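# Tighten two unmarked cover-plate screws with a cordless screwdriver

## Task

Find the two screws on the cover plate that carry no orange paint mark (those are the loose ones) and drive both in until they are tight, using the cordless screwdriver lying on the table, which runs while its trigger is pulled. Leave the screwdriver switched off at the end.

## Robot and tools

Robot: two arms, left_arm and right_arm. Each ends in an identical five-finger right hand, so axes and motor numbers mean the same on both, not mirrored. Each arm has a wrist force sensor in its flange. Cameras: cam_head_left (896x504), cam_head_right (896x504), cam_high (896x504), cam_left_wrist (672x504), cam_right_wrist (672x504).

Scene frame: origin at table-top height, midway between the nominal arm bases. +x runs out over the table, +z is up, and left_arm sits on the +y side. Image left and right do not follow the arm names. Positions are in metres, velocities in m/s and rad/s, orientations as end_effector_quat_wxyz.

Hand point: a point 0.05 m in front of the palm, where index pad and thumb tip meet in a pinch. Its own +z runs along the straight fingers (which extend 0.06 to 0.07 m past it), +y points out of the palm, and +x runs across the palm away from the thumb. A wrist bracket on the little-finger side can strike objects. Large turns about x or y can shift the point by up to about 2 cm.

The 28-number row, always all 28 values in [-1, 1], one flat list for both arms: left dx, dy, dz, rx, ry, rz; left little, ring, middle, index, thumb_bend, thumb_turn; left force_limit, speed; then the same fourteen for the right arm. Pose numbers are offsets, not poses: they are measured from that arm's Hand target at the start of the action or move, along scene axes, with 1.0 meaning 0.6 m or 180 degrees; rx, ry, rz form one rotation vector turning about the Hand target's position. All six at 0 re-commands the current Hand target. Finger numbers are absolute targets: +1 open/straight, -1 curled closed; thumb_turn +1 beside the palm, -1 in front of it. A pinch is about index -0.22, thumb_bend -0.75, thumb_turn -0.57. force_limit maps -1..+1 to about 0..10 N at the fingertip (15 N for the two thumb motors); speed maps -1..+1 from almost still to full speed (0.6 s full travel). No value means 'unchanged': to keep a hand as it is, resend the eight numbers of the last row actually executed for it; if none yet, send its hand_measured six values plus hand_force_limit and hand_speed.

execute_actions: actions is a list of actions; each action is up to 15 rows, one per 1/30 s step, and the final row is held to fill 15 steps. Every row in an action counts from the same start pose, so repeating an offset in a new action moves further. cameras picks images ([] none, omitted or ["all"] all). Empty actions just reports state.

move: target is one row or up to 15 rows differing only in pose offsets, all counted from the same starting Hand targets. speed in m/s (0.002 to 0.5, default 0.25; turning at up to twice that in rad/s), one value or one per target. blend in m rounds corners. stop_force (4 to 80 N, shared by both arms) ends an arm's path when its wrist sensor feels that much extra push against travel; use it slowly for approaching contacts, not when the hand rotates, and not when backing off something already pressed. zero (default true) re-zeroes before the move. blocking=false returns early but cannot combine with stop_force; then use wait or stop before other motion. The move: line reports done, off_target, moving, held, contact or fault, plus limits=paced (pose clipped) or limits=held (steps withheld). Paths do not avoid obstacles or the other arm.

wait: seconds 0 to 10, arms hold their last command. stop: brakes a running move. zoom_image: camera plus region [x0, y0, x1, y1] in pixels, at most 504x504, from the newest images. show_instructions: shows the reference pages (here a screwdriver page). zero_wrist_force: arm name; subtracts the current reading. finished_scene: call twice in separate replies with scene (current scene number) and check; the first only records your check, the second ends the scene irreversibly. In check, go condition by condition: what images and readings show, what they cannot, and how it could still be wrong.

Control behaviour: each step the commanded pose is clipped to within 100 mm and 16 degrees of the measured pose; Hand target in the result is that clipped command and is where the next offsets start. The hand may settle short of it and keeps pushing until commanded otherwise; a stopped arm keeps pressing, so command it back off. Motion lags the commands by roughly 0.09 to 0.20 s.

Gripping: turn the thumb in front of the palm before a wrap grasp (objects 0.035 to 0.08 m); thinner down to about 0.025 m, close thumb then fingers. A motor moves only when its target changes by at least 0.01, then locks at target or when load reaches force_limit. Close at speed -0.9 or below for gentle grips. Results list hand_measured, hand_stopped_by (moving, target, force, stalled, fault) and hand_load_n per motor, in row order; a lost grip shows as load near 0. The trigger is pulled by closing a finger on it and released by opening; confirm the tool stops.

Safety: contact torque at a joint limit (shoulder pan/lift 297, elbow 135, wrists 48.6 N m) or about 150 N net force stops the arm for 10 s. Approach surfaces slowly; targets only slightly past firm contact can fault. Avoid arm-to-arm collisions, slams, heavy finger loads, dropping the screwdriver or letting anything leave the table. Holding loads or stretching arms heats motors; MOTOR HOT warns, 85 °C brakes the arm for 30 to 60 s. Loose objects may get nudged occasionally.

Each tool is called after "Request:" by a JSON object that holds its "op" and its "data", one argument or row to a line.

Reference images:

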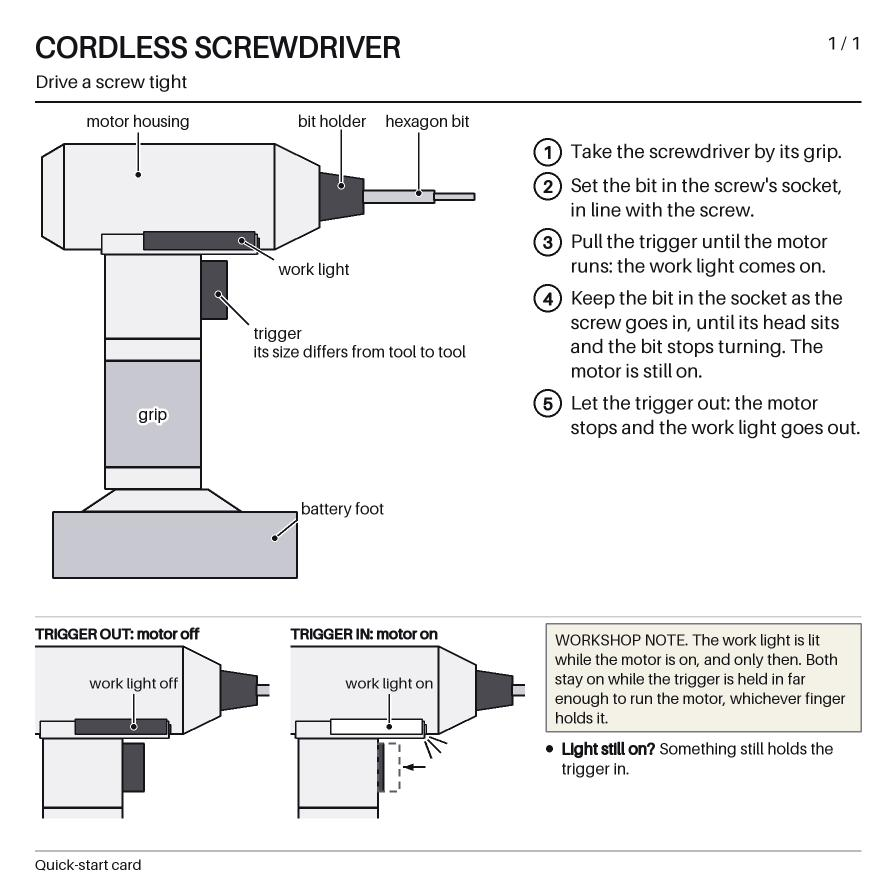

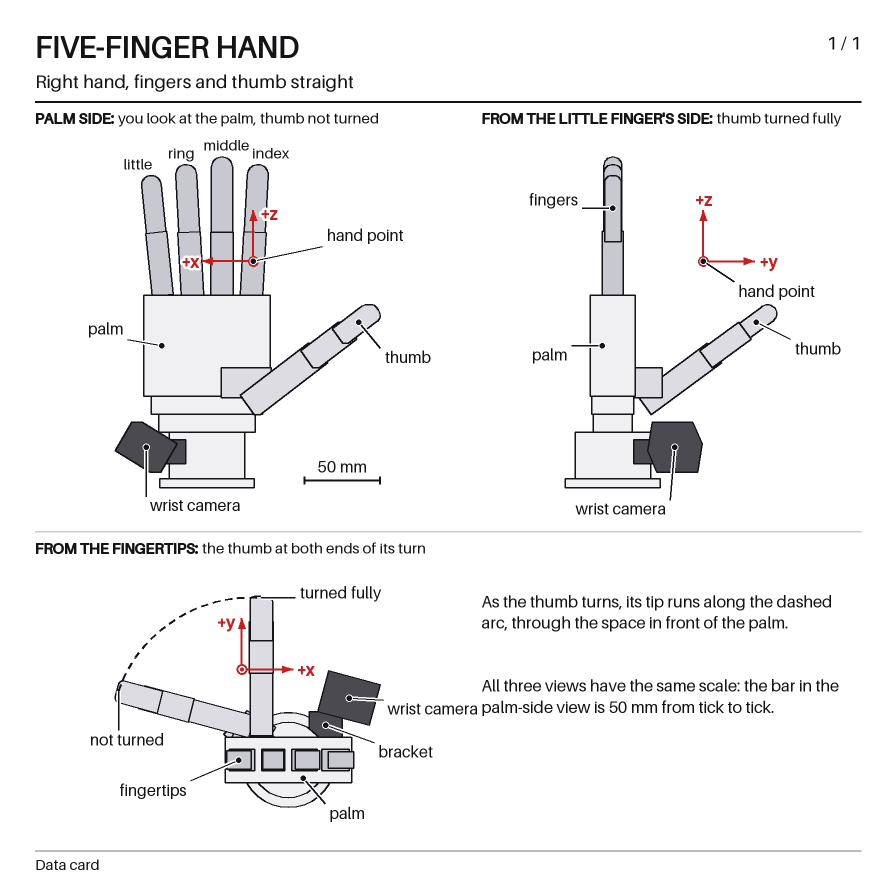

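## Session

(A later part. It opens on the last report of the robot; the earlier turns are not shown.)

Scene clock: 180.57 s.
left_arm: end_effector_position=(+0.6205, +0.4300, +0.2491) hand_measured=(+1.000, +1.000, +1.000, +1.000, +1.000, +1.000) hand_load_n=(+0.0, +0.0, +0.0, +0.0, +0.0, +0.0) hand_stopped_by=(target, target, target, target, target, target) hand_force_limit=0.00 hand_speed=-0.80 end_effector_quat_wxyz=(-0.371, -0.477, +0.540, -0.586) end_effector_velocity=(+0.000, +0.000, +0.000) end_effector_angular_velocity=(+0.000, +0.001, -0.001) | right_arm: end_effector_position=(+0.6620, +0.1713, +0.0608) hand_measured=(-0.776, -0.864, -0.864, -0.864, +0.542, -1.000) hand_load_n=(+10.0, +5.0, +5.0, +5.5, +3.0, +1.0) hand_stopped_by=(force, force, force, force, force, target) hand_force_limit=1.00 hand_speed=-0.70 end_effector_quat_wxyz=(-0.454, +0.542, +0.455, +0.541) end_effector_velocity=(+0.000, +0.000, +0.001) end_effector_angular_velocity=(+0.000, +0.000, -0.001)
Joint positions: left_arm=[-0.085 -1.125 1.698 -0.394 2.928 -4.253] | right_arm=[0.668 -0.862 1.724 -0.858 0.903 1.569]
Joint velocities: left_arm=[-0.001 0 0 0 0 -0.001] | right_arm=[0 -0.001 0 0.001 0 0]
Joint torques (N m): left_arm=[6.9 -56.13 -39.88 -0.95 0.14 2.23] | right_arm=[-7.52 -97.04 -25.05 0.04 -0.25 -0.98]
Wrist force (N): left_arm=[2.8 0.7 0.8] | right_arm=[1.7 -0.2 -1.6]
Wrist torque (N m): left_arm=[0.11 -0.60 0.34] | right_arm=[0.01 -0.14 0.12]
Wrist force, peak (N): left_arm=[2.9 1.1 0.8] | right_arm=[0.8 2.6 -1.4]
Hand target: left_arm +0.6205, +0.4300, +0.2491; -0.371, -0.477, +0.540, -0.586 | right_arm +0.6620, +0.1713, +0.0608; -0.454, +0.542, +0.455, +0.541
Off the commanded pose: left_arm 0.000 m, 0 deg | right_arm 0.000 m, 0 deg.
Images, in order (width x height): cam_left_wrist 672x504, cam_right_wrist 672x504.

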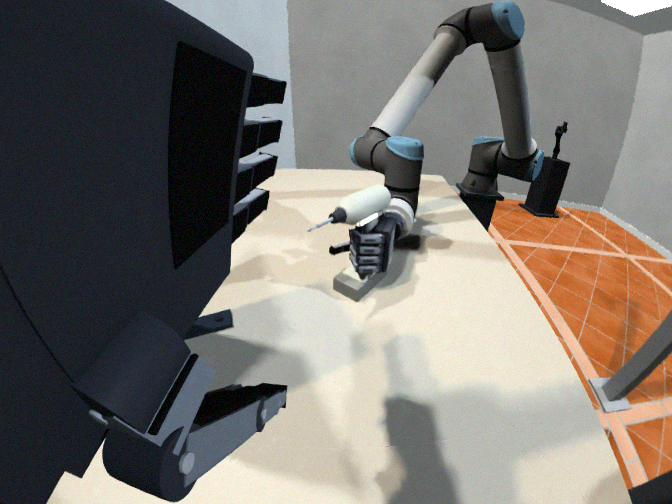

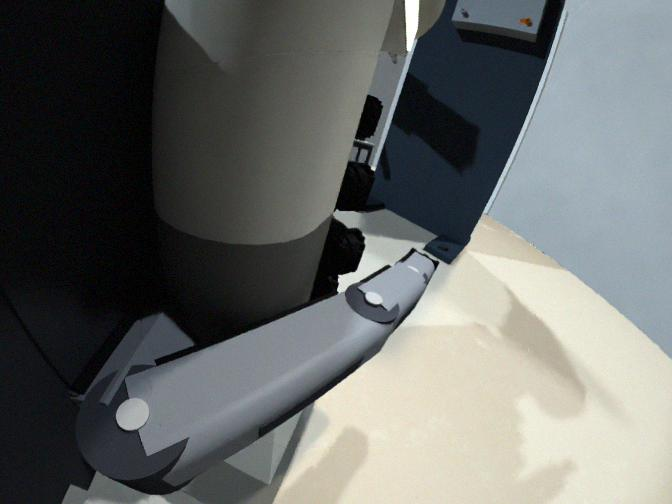

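Request:
{"op": "execute_actions", "data": {
  "actions": [
    [[0,0,0,0,0,0,1,1,1,1,1,1,0,-0.8,0,0,0,0,0,0,-0.3,-0.95,-0.95,-0.95,-0.45,-1,0.4,-0.85]],
    [[0,0,0,0,0,0,1,1,1,1,1,1,0,-0.8,0,0,0,0,0,0,-0.3,-0.95,-0.95,-0.95,-0.45,-1,0.4,-0.85]],
    [[0,0,0,0,0,0,1,1,1,1,1,1,0,-0.8,0,0,0,0,0,0,-0.3,-0.95,-0.95,-0.95,-0.45,-1,0.4,-0.85]],
    [[0,0,0,0,0,0,1,1,1,1,1,1,0,-0.8,0,0,0,0,0,0,-0.3,-0.95,-0.95,-0.95,-0.45,-1,0.4,-0.85]]
  ],
  "cameras": ["cam_left_wrist","cam_right_wrist"]
}}

Request:
{"op": "zoom_image", "data": {
  "camera": "cam_left_wrist",
  "region": [270, 160, 450, 310]
}}

Scene clock: 182.97 s.
left_arm: end_effector_position=(+0.6205, +0.4300, +0.2491) hand_measured=(+1.000, +1.000, +1.000, +1.000, +1.000, +1.000) hand_load_n=(+0.0, +0.0, +0.0, +0.0, +0.0, +0.0) hand_stopped_by=(target, target, target, target, target, target) hand_force_limit=0.00 hand_speed=-0.80 end_effector_quat_wxyz=(-0.371, -0.477, +0.540, -0.586) end_effector_velocity=(+0.000, +0.000, +0.000) end_effector_angular_velocity=(+0.000, +0.000, +0.000) | right_arm: end_effector_position=(+0.6620, +0.1713, +0.0608) hand_measured=(-0.300, -0.868, -0.868, -0.868, +0.420, -1.000) hand_load_n=(+0.0, +8.0, +9.0, +8.5, +10.0, +2.5) hand_stopped_by=(target, force, force, force, force, target) hand_force_limit=0.40 hand_speed=-0.85 end_effector_quat_wxyz=(-0.454, +0.542, +0.455, +0.541) end_effector_velocity=(+0.000, +0.000, +0.000) end_effector_angular_velocity=(-0.001, +0.001, +0.000)
Joint positions: left_arm=[-0.085 -1.125 1.698 -0.394 2.928 -4.253] | right_arm=[0.668 -0.862 1.724 -0.858 0.903 1.569]
Joint velocities: left_arm=[0 0 0 0 0 0] | right_arm=[0 0 0 0.001 0 0]
Joint torques (N m): left_arm=[4.64 -53.92 -40.89 -1.04 -0.11 2.15] | right_arm=[-12.18 -90.72 -22.87 -0.01 -0.09 -0.85]
Wrist force (N): left_arm=[2.8 0.7 0.3] | right_arm=[2.8 1.5 -0.8]
Wrist torque (N m): left_arm=[0.14 -0.59 0.34] | right_arm=[0.16 -0.33 0.06]
Wrist force, peak (N): left_arm=[3.0 1.0 0.7] | right_arm=[2.8 3.1 -2.4]
Hand target: left_arm +0.6205, +0.4300, +0.2491; -0.371, -0.477, +0.540, -0.586 | right_arm +0.6620, +0.1713, +0.0608; -0.454, +0.542, +0.455, +0.541
Off the commanded pose: left_arm 0.000 m, 0 deg | right_arm 0.000 m, 0 deg.
Images, in order (width x height): cam_left_wrist 672x504, cam_right_wrist 672x504.

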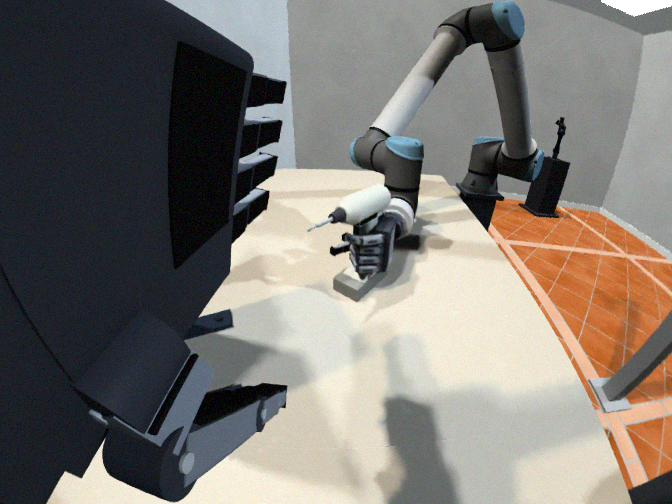

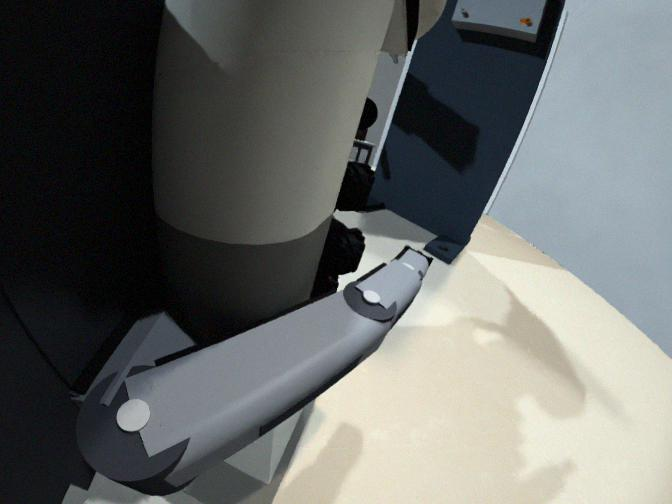

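Scaled by 2.800 from the camera's 672x504 image, which has a finer 960x720 frame.

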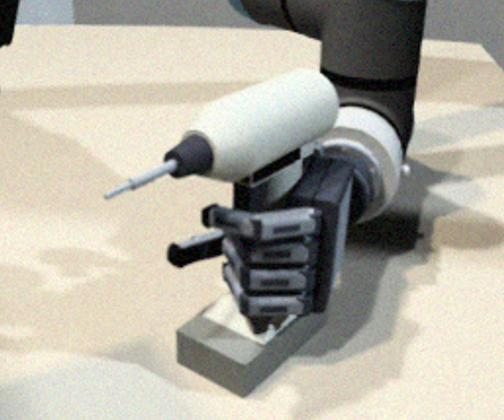

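Request:
{"op": "move", "data": {
  "target": [0,0,0,0,0,0,1,1,1,1,1,1,0,-0.8,0,0,0.0833,0,0,0,-0.3,-0.95,-0.95,-0.95,-0.45,-1,0.4,-0.85],
  "speed": 0.06,
  "cameras": ["cam_left_wrist","cam_right_wrist"]
}}

Request:
{"op": "zoom_image", "data": {
  "camera": "cam_left_wrist",
  "region": [270, 120, 450, 270]
}}

Scene clock: 184.73 s.
left_arm: end_effector_position=(+0.6205, +0.4300, +0.2491) hand_measured=(+1.000, +1.000, +1.000, +1.000, +1.000, +1.000) hand_load_n=(+0.0, +0.0, +0.0, +0.0, +0.0, -0.5) hand_stopped_by=(target, target, target, target, target, target) hand_force_limit=0.00 hand_speed=-0.80 end_effector_quat_wxyz=(-0.371, -0.477, +0.540, -0.586) end_effector_velocity=(+0.000, +0.001, +0.000) end_effector_angular_velocity=(+0.000, +0.001, +0.001) | right_arm: end_effector_position=(+0.6621, +0.1713, +0.1108) hand_measured=(-0.300, -0.868, -0.868, -0.868, +0.420, -1.000) hand_load_n=(+0.0, +7.5, +9.5, +9.0, +9.0, +3.5) hand_stopped_by=(target, force, force, force, force, target) hand_force_limit=0.40 hand_speed=-0.85 end_effector_quat_wxyz=(-0.454, +0.542, +0.455, +0.541) end_effector_velocity=(+0.000, +0.000, +0.001) end_effector_angular_velocity=(+0.002, -0.002, +0.000)
Joint positions: left_arm=[-0.085 -1.125 1.698 -0.394 2.928 -4.253] | right_arm=[0.668 -0.923 1.716 -0.789 0.903 1.569]
Joint velocities: left_arm=[0.001 0 0 -0.001 0 -0.002] | right_arm=[0 0 0 -0.003 0 0]
Joint torques (N m): left_arm=[6.23 -55.49 -39.65 -0.21 0.33 2.02] | right_arm=[-12.63 -84.2 -30.12 -6.45 -0.5 0.04]
Wrist force (N): left_arm=[2.3 0.7 0.7] | right_arm=[-7.9 0.4 -0.9]
Wrist torque (N m): left_arm=[0.12 -0.53 0.31] | right_arm=[0.09 0.65 0.02]
Wrist force, peak (N): left_arm=[3.0 1.1 0.3] | right_arm=[-9.9 0.4 -1.5]
Hand target: left_arm +0.6205, +0.4300, +0.2491; -0.371, -0.477, +0.540, -0.586 | right_arm +0.6620, +0.1713, +0.1107; -0.454, +0.542, +0.455, +0.541
Off the commanded pose: left_arm 0.000 m, 0 deg | right_arm 0.000 m, 0 deg.
move: done
Images, in order (width x height): cam_left_wrist 672x504, cam_right_wrist 672x504.

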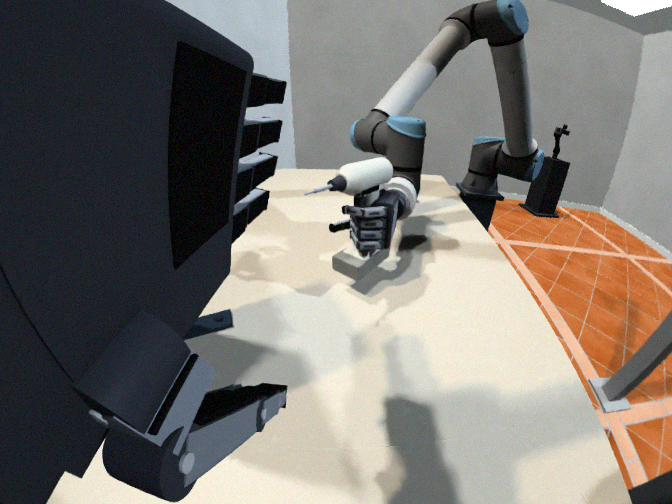

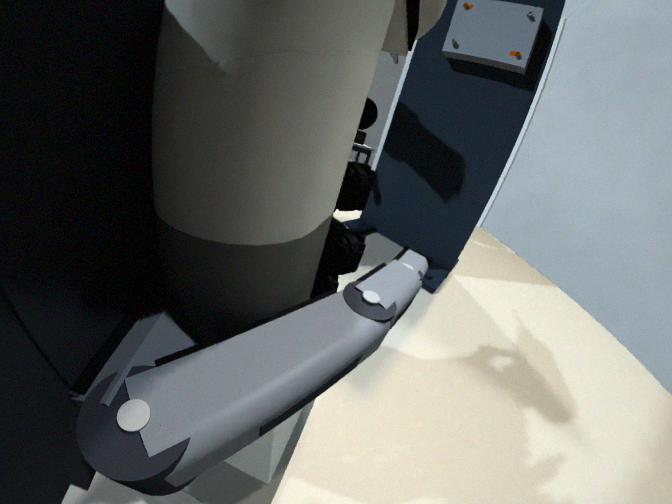

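Scaled by 2.800 from the camera's 672x504 image, which has a finer 960x720 frame.

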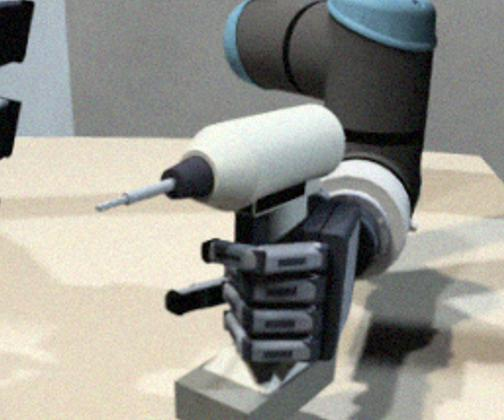

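Request:
{"op": "zoom_image", "data": {
  "camera": "cam_right_wrist",
  "region": [340, 0, 560, 120]
}}

Scaled by 2.291 from the camera's 672x504 image, which has a finer 960x720 frame.

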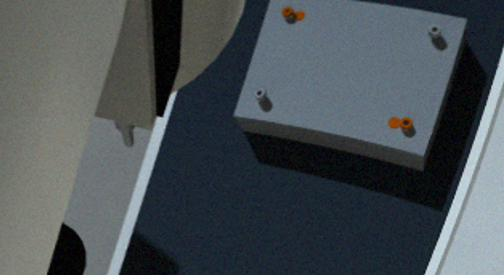

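Request:
{"op": "move", "data": {
  "target": [0,0,0,0,0,0,1,1,1,1,1,1,0,-0.8,0,0,0.2333,0,0,-0.1444,-0.3,-0.95,-0.95,-0.95,-0.45,-1,0.4,-0.85],
  "speed": 0.1
}}

Request:
{"op": "zoom_image", "data": {
  "camera": "cam_right_wrist",
  "region": [300, 0, 600, 220]
}}

Request:
{"op": "zoom_image", "data": {
  "camera": "cam_left_wrist",
  "region": [200, 50, 450, 250]
}}

Scene clock: 188.87 s.
left_arm: end_effector_position=(+0.6205, +0.4300, +0.2491) hand_measured=(+1.000, +1.000, +1.000, +1.000, +1.000, +1.000) hand_load_n=(+0.0, +0.0, +0.0, +0.0, +0.0, +0.0) hand_stopped_by=(target, target, target, target, target, target) hand_force_limit=0.00 hand_speed=-0.80 end_effector_quat_wxyz=(-0.371, -0.477, +0.540, -0.586) end_effector_velocity=(+0.000, +0.000, +0.000) end_effector_angular_velocity=(+0.000, -0.001, +0.000) | right_arm: end_effector_position=(+0.6619, +0.1712, +0.2506) hand_measured=(-0.300, -0.868, -0.868, -0.868, +0.420, -1.000) hand_load_n=(+0.0, +8.0, +9.5, +9.5, +9.0, +3.5) hand_stopped_by=(target, force, force, force, force, target) hand_force_limit=0.40 hand_speed=-0.85 end_effector_quat_wxyz=(-0.321, +0.631, +0.322, +0.629) end_effector_velocity=(+0.000, +0.000, -0.002) end_effector_angular_velocity=(-0.002, +0.001, -0.001)
Joint positions: left_arm=[-0.085 -1.125 1.698 -0.394 2.928 -4.253] | right_arm=[0.825 -1.056 1.633 -0.574 1.513 1.57]
Joint velocities: left_arm=[0 0 0 0 0 0.002] | right_arm=[0 0.002 0 0.001 0.001 0]
Joint torques (N m): left_arm=[5.94 -54.8 -40.69 -0.69 0.28 2.44] | right_arm=[-13.62 -81.51 -37.2 -6.41 1.04 1.27]
Wrist force (N): left_arm=[2.3 0.6 0.8] | right_arm=[-8.0 0.3 -1.1]
Wrist torque (N m): left_arm=[0.10 -0.53 0.31] | right_arm=[0.09 0.66 0.02]
Wrist force, peak (N): left_arm=[3.1 0.9 0.8] | right_arm=[-9.1 1.1 -1.3]
Hand target: left_arm +0.6205, +0.4300, +0.2491; -0.371, -0.477, +0.540, -0.586 | right_arm +0.6621, +0.1711, +0.2505; -0.321, +0.631, +0.322, +0.629
Off the commanded pose: left_arm 0.000 m, 0 deg | right_arm 0.000 m, 0 deg.
move: done

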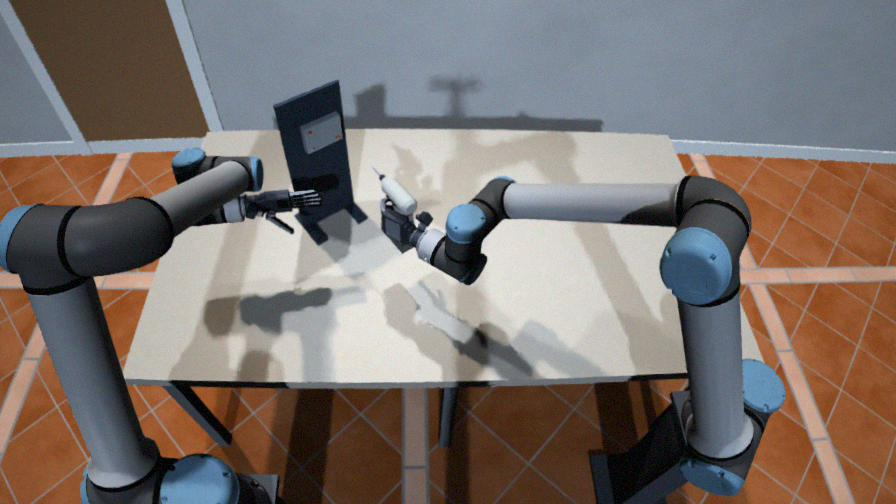

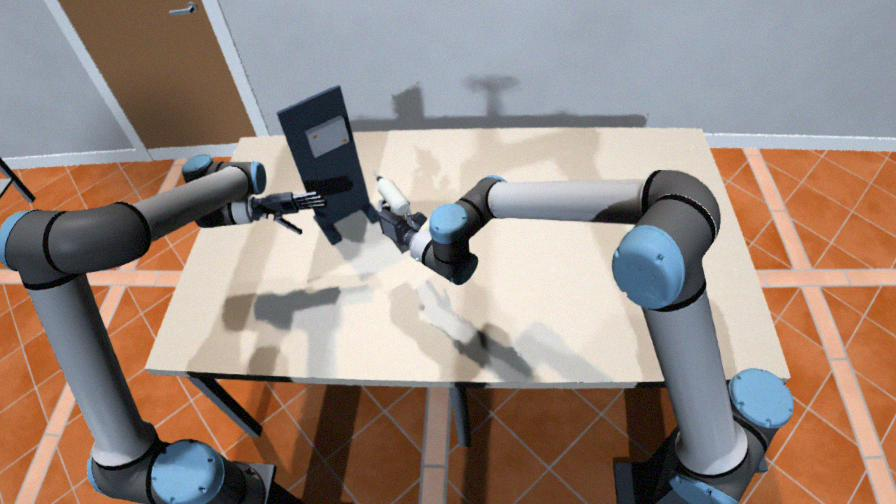

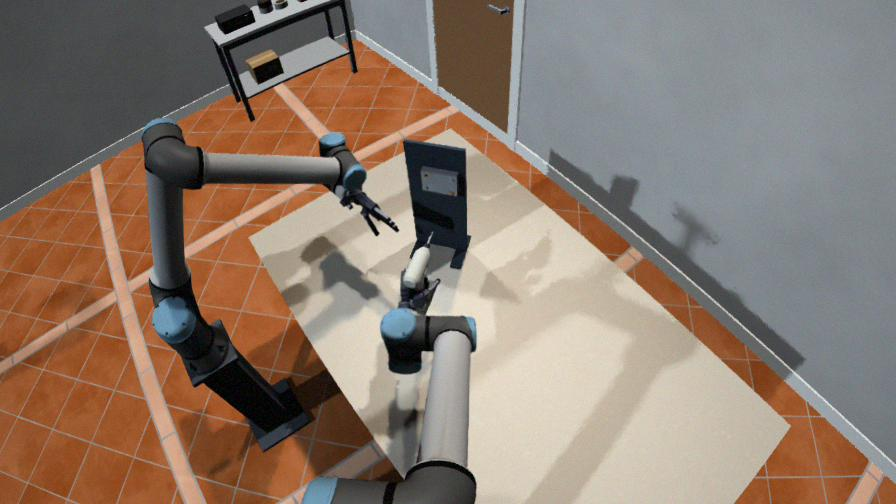

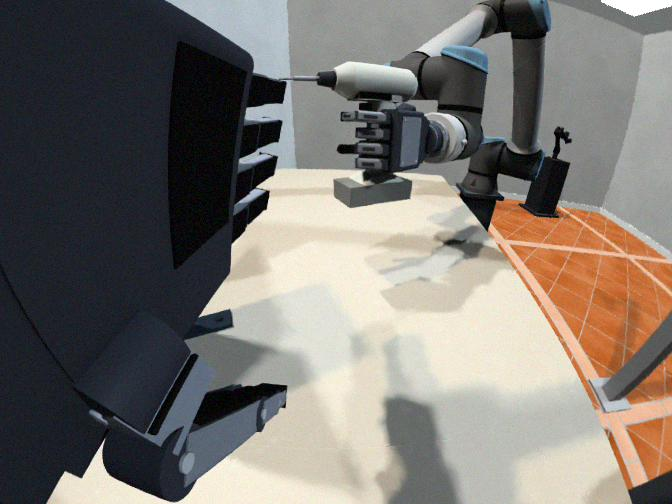

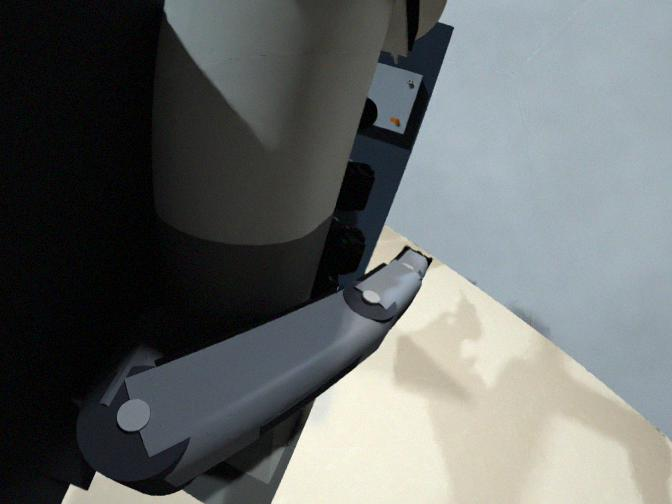

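Scaled by 1.680 from the camera's 672x504 image, which has a finer 960x720 frame.

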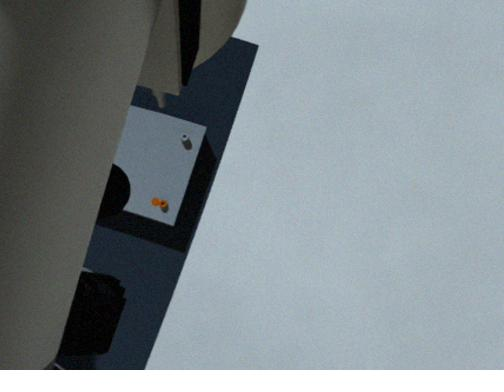

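Scaled by 2.016 from the camera's 672x504 image, which has a finer 960x720 frame.

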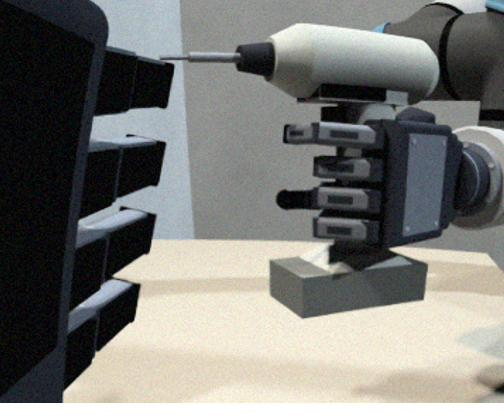

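Request:
{"op": "move", "data": {
  "target": [0.1158,0.0242,0.338,0,0,0.1833,-0.85,-0.85,-0.85,-0.85,-0.3,1,0,-0.2,0,0,0,0,0,0,-0.3,-0.95,-0.95,-0.95,-0.45,-1,0.4,-0.85],
  "speed": 0.12
}}

Scene clock: 193.30 s.
left_arm: end_effector_position=(+0.6903, +0.4445, +0.4525) hand_measured=(-0.850, -0.850, -0.850, -0.850, -0.300, +1.000) hand_load_n=(+0.0, +0.0, +0.0, +0.0, +0.0, +0.0) hand_stopped_by=(target, target, target, target, target, target) hand_force_limit=0.00 hand_speed=-0.20 end_effector_quat_wxyz=(+0.189, +0.610, -0.382, +0.668) end_effector_velocity=(+0.000, +0.000, -0.001) end_effector_angular_velocity=(+0.001, +0.001, +0.001) | right_arm: end_effector_position=(+0.6621, +0.1711, +0.2505) hand_measured=(-0.300, -0.868, -0.868, -0.868, +0.420, -1.000) hand_load_n=(+0.0, +8.0, +9.5, +9.5, +9.0, +4.0) hand_stopped_by=(target, force, force, force, force, target) hand_force_limit=0.40 hand_speed=-0.85 end_effector_quat_wxyz=(-0.321, +0.631, +0.322, +0.629) end_effector_velocity=(+0.000, +0.000, -0.001) end_effector_angular_velocity=(+0.000, +0.000, +0.000)
Joint positions: left_arm=[-0.131 -1.414 1.692 -0.228 2.309 -4.394] | right_arm=[0.825 -1.056 1.633 -0.574 1.513 1.57]
Joint velocities: left_arm=[0 0 0.001 0.001 -0.001 0.002] | right_arm=[0 0.001 0 -0.001 0 0]
Joint torques (N m): left_arm=[8.31 -33.63 -27.94 -4.33 -0.13 3.29] | right_arm=[-14.97 -82.5 -42.06 -5.61 0.82 -0.65]
Wrist force (N): left_arm=[2.7 0.8 0.5] | right_arm=[-7.7 0.1 -1.0]
Wrist torque (N m): left_arm=[0.19 -0.55 0.35] | right_arm=[0.05 0.62 0.03]
Wrist force, peak (N): left_arm=[3.5 0.9 0.6] | right_arm=[-8.1 0.4 -1.4]
Hand target: left_arm +0.6903, +0.4446, +0.4523; +0.189, +0.610, -0.382, +0.667 | right_arm +0.6621, +0.1711, +0.2505; -0.321, +0.631, +0.322, +0.629
Off the commanded pose: left_arm 0.001 m, 0 deg | right_arm 0.000 m, 0 deg.
move: done

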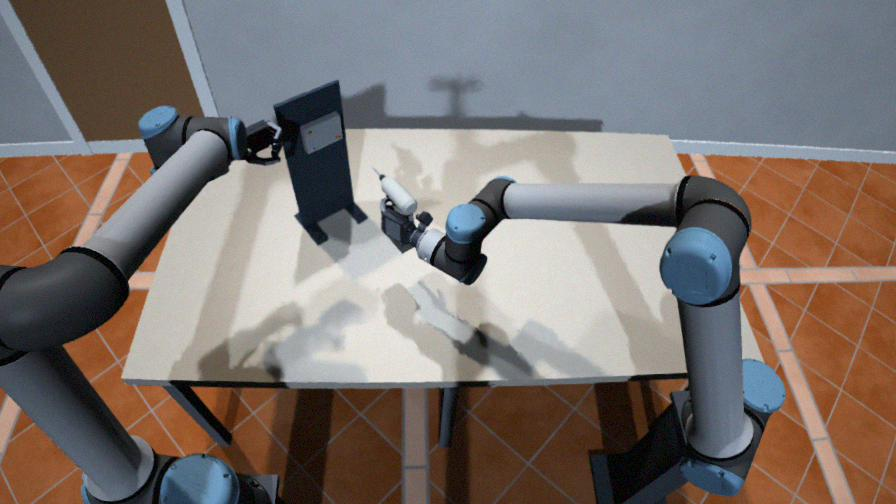

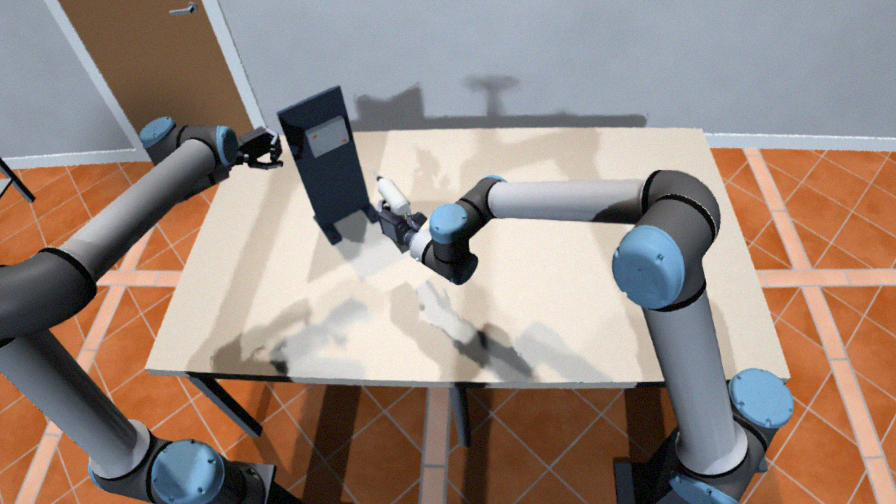

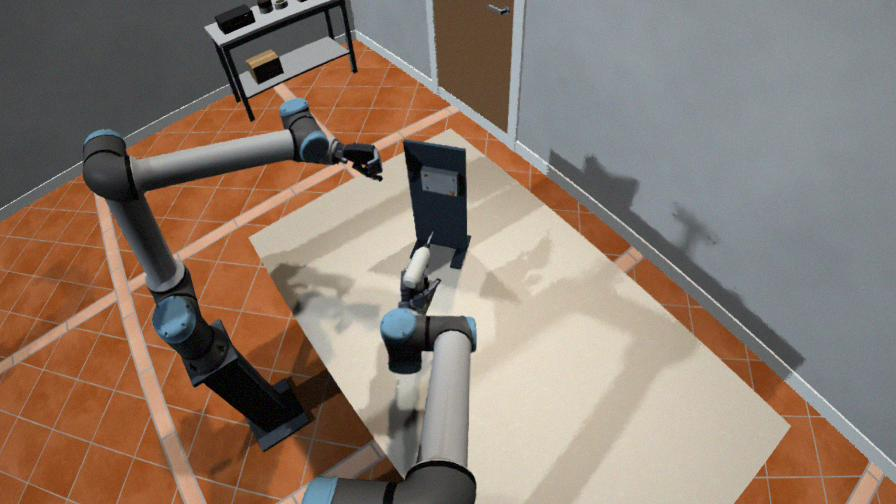

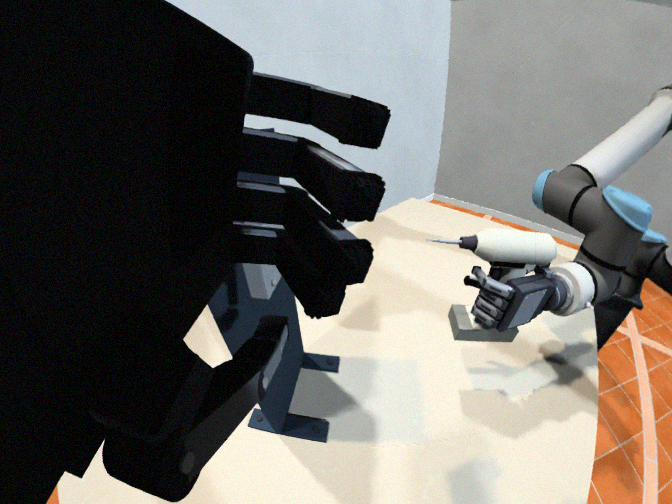

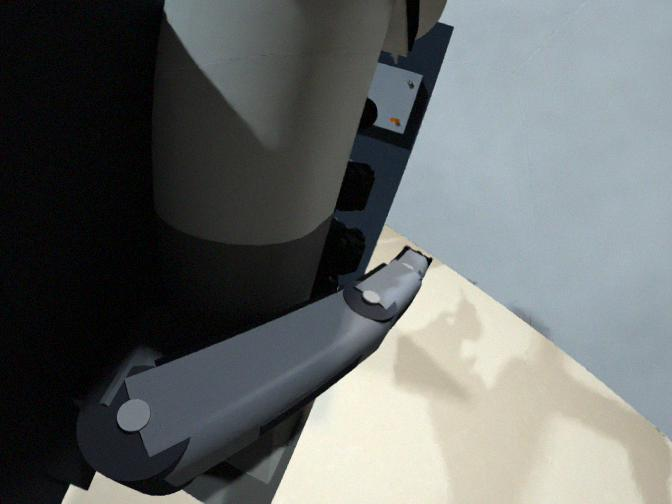

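Request:
{"op": "move", "data": {
  "target": [0.020,0.0873,-0.0838,0,0,0.1833,-1,-1,-1,-1,-0.6,1,0,-0.2,0,0,0,0,0,0,-0.3,-0.95,-0.95,-0.95,-0.45,-1,0.4,-0.85],
  "speed": 0.12
}}

Scene clock: 196.67 s.
left_arm: end_effector_position=(+0.7020, +0.4969, +0.4023) hand_measured=(-1.000, -1.000, -1.000, -1.000, -0.600, +1.000) hand_load_n=(+0.0, +0.0, +0.0, +0.0, +0.5, +0.0) hand_stopped_by=(target, target, target, target, target, target) hand_force_limit=0.00 hand_speed=-0.20 end_effector_quat_wxyz=(-0.008, +0.694, -0.193, +0.694) end_effector_velocity=(+0.000, +0.000, +0.000) end_effector_angular_velocity=(+0.000, +0.000, +0.001) | right_arm: end_effector_position=(+0.6621, +0.1711, +0.2505) hand_measured=(-0.300, -0.868, -0.868, -0.868, +0.420, -1.000) hand_load_n=(+0.0, +8.0, +9.5, +9.0, +9.0, +3.5) hand_stopped_by=(target, force, force, force, force, target) hand_force_limit=0.40 hand_speed=-0.85 end_effector_quat_wxyz=(-0.321, +0.631, +0.322, +0.629) end_effector_velocity=(+0.000, +0.000, +0.001) end_effector_angular_velocity=(+0.001, -0.001, +0.000)
Joint positions: left_arm=[-0.259 -1.551 1.936 -0.348 1.606 -4.427] | right_arm=[0.825 -1.056 1.633 -0.574 1.513 1.57]
Joint velocities: left_arm=[0 0.001 -0.001 0 -0.001 0] | right_arm=[0 -0.001 0 0 0 0]
Joint torques (N m): left_arm=[3.76 -20.07 -51.96 1.01 -1.16 0.74] | right_arm=[-15.19 -85.12 -44.27 -5.94 0.21 -0.82]
Wrist force (N): left_arm=[2.7 1.0 0.3] | right_arm=[-7.6 0.4 -1.0]
Wrist torque (N m): left_arm=[0.23 -0.52 0.32] | right_arm=[0.10 0.60 0.04]
Wrist force, peak (N): left_arm=[3.1 0.6 0.5] | right_arm=[-8.3 0.1 -1.0]
Hand target: left_arm +0.7021, +0.4970, +0.4023; -0.008, +0.694, -0.193, +0.694 | right_arm +0.6621, +0.1711, +0.2505; -0.321, +0.631, +0.322, +0.629
Off the commanded pose: left_arm 0.000 m, 0 deg | right_arm 0.000 m, 0 deg.
move: done

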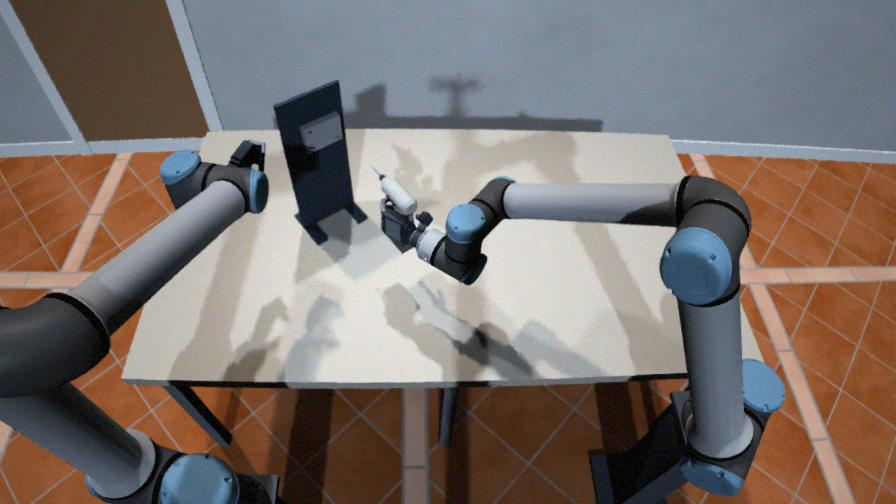

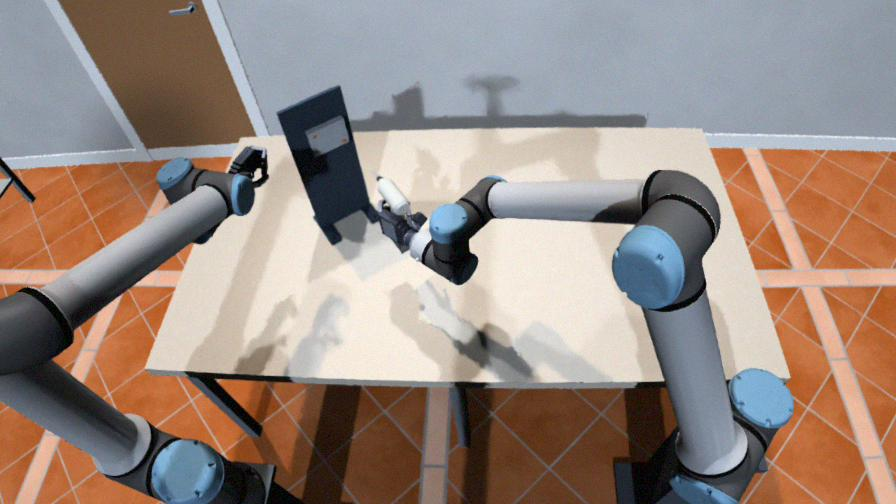

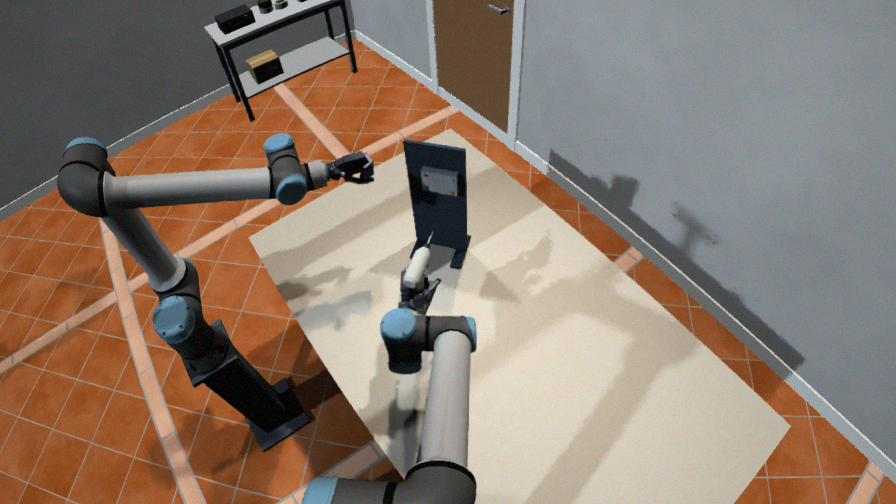

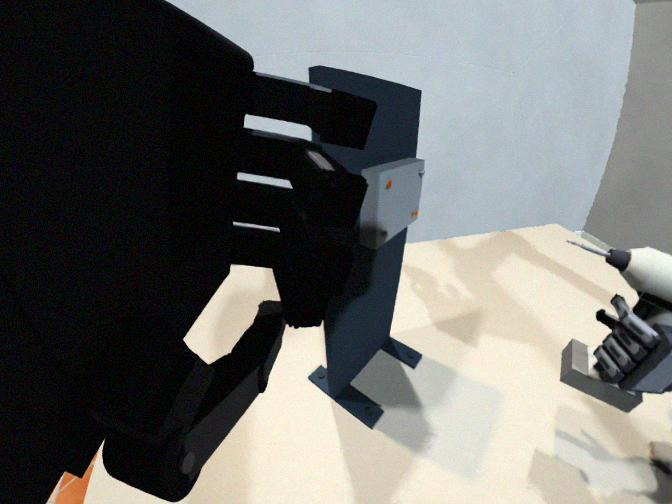

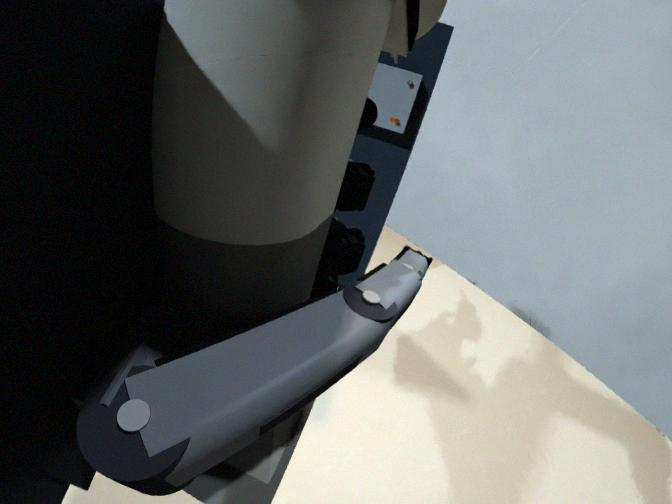

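Request:
{"op": "zoom_image", "data": {
  "camera": "cam_left_wrist",
  "region": [340, 140, 480, 260]
}}

Request:
{"op": "zoom_image", "data": {
  "camera": "cam_left_wrist",
  "region": [540, 200, 672, 320]
}}

Scaled by 3.600 from the camera's 672x504 image, which has a finer 960x720 frame.

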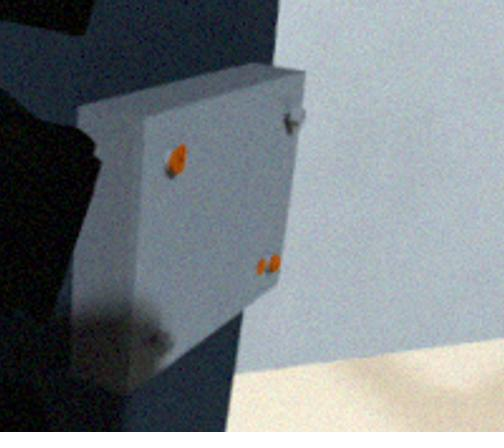

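Scaled by 3.818 from the camera's 672x504 image, which has a finer 960x720 frame.

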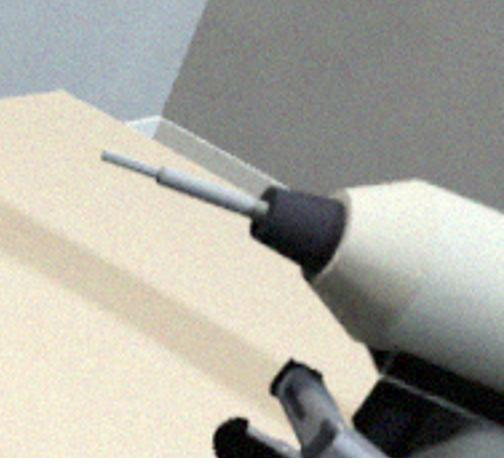

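Request:
{"op": "move", "data": {
  "target": [0,0,0,0,0,0,-1,-1,-1,-1,-0.6,1,0,-0.2,0.175,0.155,0.045,0,0,-0.0306,-0.3,-0.95,-0.95,-0.95,-0.45,-1,0.4,-0.85],
  "speed": 0.08,
  "cameras": ["cam_left_wrist","cam_right_wrist"]
}}

Request:
{"op": "zoom_image", "data": {
  "camera": "cam_left_wrist",
  "region": [340, 130, 500, 270]
}}

Request:
{"op": "zoom_image", "data": {
  "camera": "cam_right_wrist",
  "region": [330, 0, 490, 140]
}}

Scene clock: 200.47 s.
left_arm: end_effector_position=(+0.7021, +0.4970, +0.4023) hand_measured=(-1.000, -1.000, -1.000, -1.000, -0.600, +1.000) hand_load_n=(+0.0, +0.0, +0.5, +0.0, +0.0, +0.0) hand_stopped_by=(target, target, target, target, target, target) hand_force_limit=0.00 hand_speed=-0.20 end_effector_quat_wxyz=(-0.008, +0.694, -0.193, +0.694) end_effector_velocity=(+0.000, -0.001, +0.000) end_effector_angular_velocity=(+0.002, -0.001, -0.002) | right_arm: end_effector_position=(+0.7670, +0.2642, +0.2775) hand_measured=(-0.300, -0.868, -0.868, -0.868, +0.420, -1.000) hand_load_n=(+0.0, +8.0, +9.5, +9.5, +9.0, +3.5) hand_stopped_by=(target, force, force, force, force, target) hand_force_limit=0.40 hand_speed=-0.85 end_effector_quat_wxyz=(-0.290, +0.646, +0.291, +0.644) end_effector_velocity=(+0.000, +0.000, +0.000) end_effector_angular_velocity=(+0.001, -0.001, +0.000)
Joint positions: left_arm=[-0.259 -1.551 1.936 -0.348 1.606 -4.427] | right_arm=[0.829 -0.865 1.257 -0.388 1.613 1.571]
Joint velocities: left_arm=[-0.001 -0.001 0 0 0.001 0.002] | right_arm=[0 0 0 0 0 0]
Joint torques (N m): left_arm=[7.3 -21.01 -45.59 -1.22 -0.19 2.72] | right_arm=[13.29 -109.17 -49.38 -6.49 -1.56 1.41]
Wrist force (N): left_arm=[2.4 1.0 0.2] | right_arm=[-7.7 0.2 -1.2]
Wrist torque (N m): left_arm=[0.24 -0.49 0.31] | right_arm=[0.08 0.64 0.03]
Wrist force, peak (N): left_arm=[2.7 1.4 0.5] | right_arm=[-8.2 0.6 -2.3]
Hand target: left_arm +0.7021, +0.4970, +0.4023; -0.008, +0.694, -0.193, +0.694 | right_arm +0.7671, +0.2642, +0.2776; -0.290, +0.646, +0.291, +0.644
Off the commanded pose: left_arm 0.000 m, 0 deg | right_arm 0.000 m, 0 deg.
move: done
Images, in order (width x height): cam_left_wrist 672x504, cam_right_wrist 672x504.

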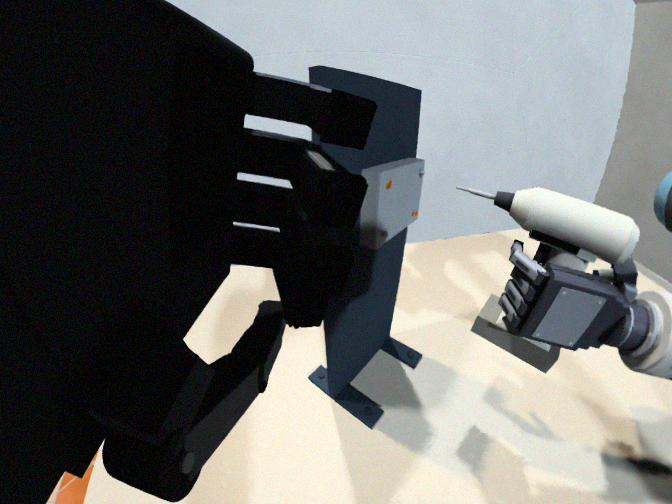

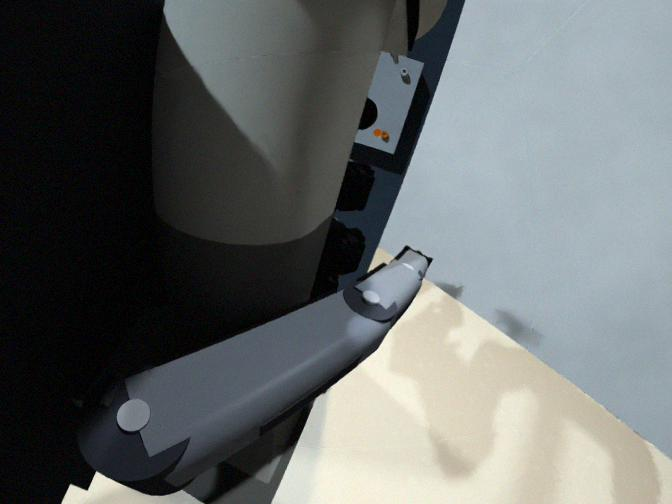

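Scaled by 3.150 from the camera's 672x504 image, which has a finer 960x720 frame.

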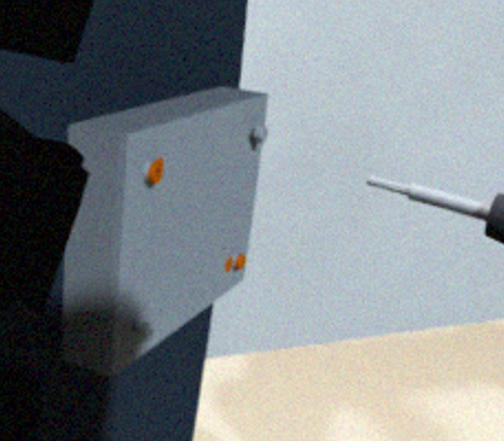

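Scaled by 3.150 from the camera's 672x504 image, which has a finer 960x720 frame.

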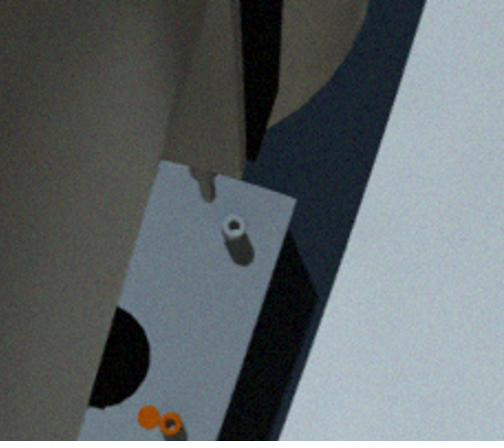

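Request:
{"op": "zoom_image", "data": {
  "camera": "cam_right_wrist",
  "region": [375, 40, 435, 100]
}}

Request:
{"op": "zoom_image", "data": {
  "camera": "cam_left_wrist",
  "region": [405, 140, 525, 230]
}}

Scaled by 8.400 from the camera's 672x504 image, which has a finer 960x720 frame.

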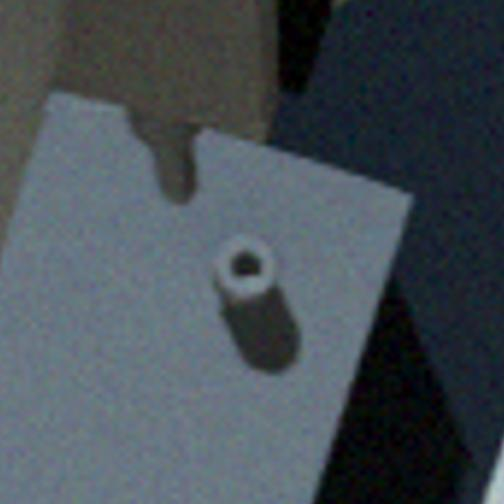

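Scaled by 4.200 from the camera's 672x504 image, which has a finer 960x720 frame.

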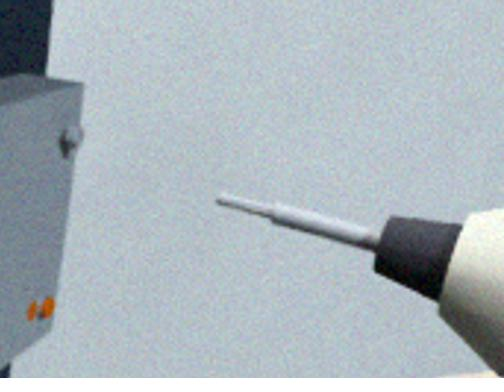

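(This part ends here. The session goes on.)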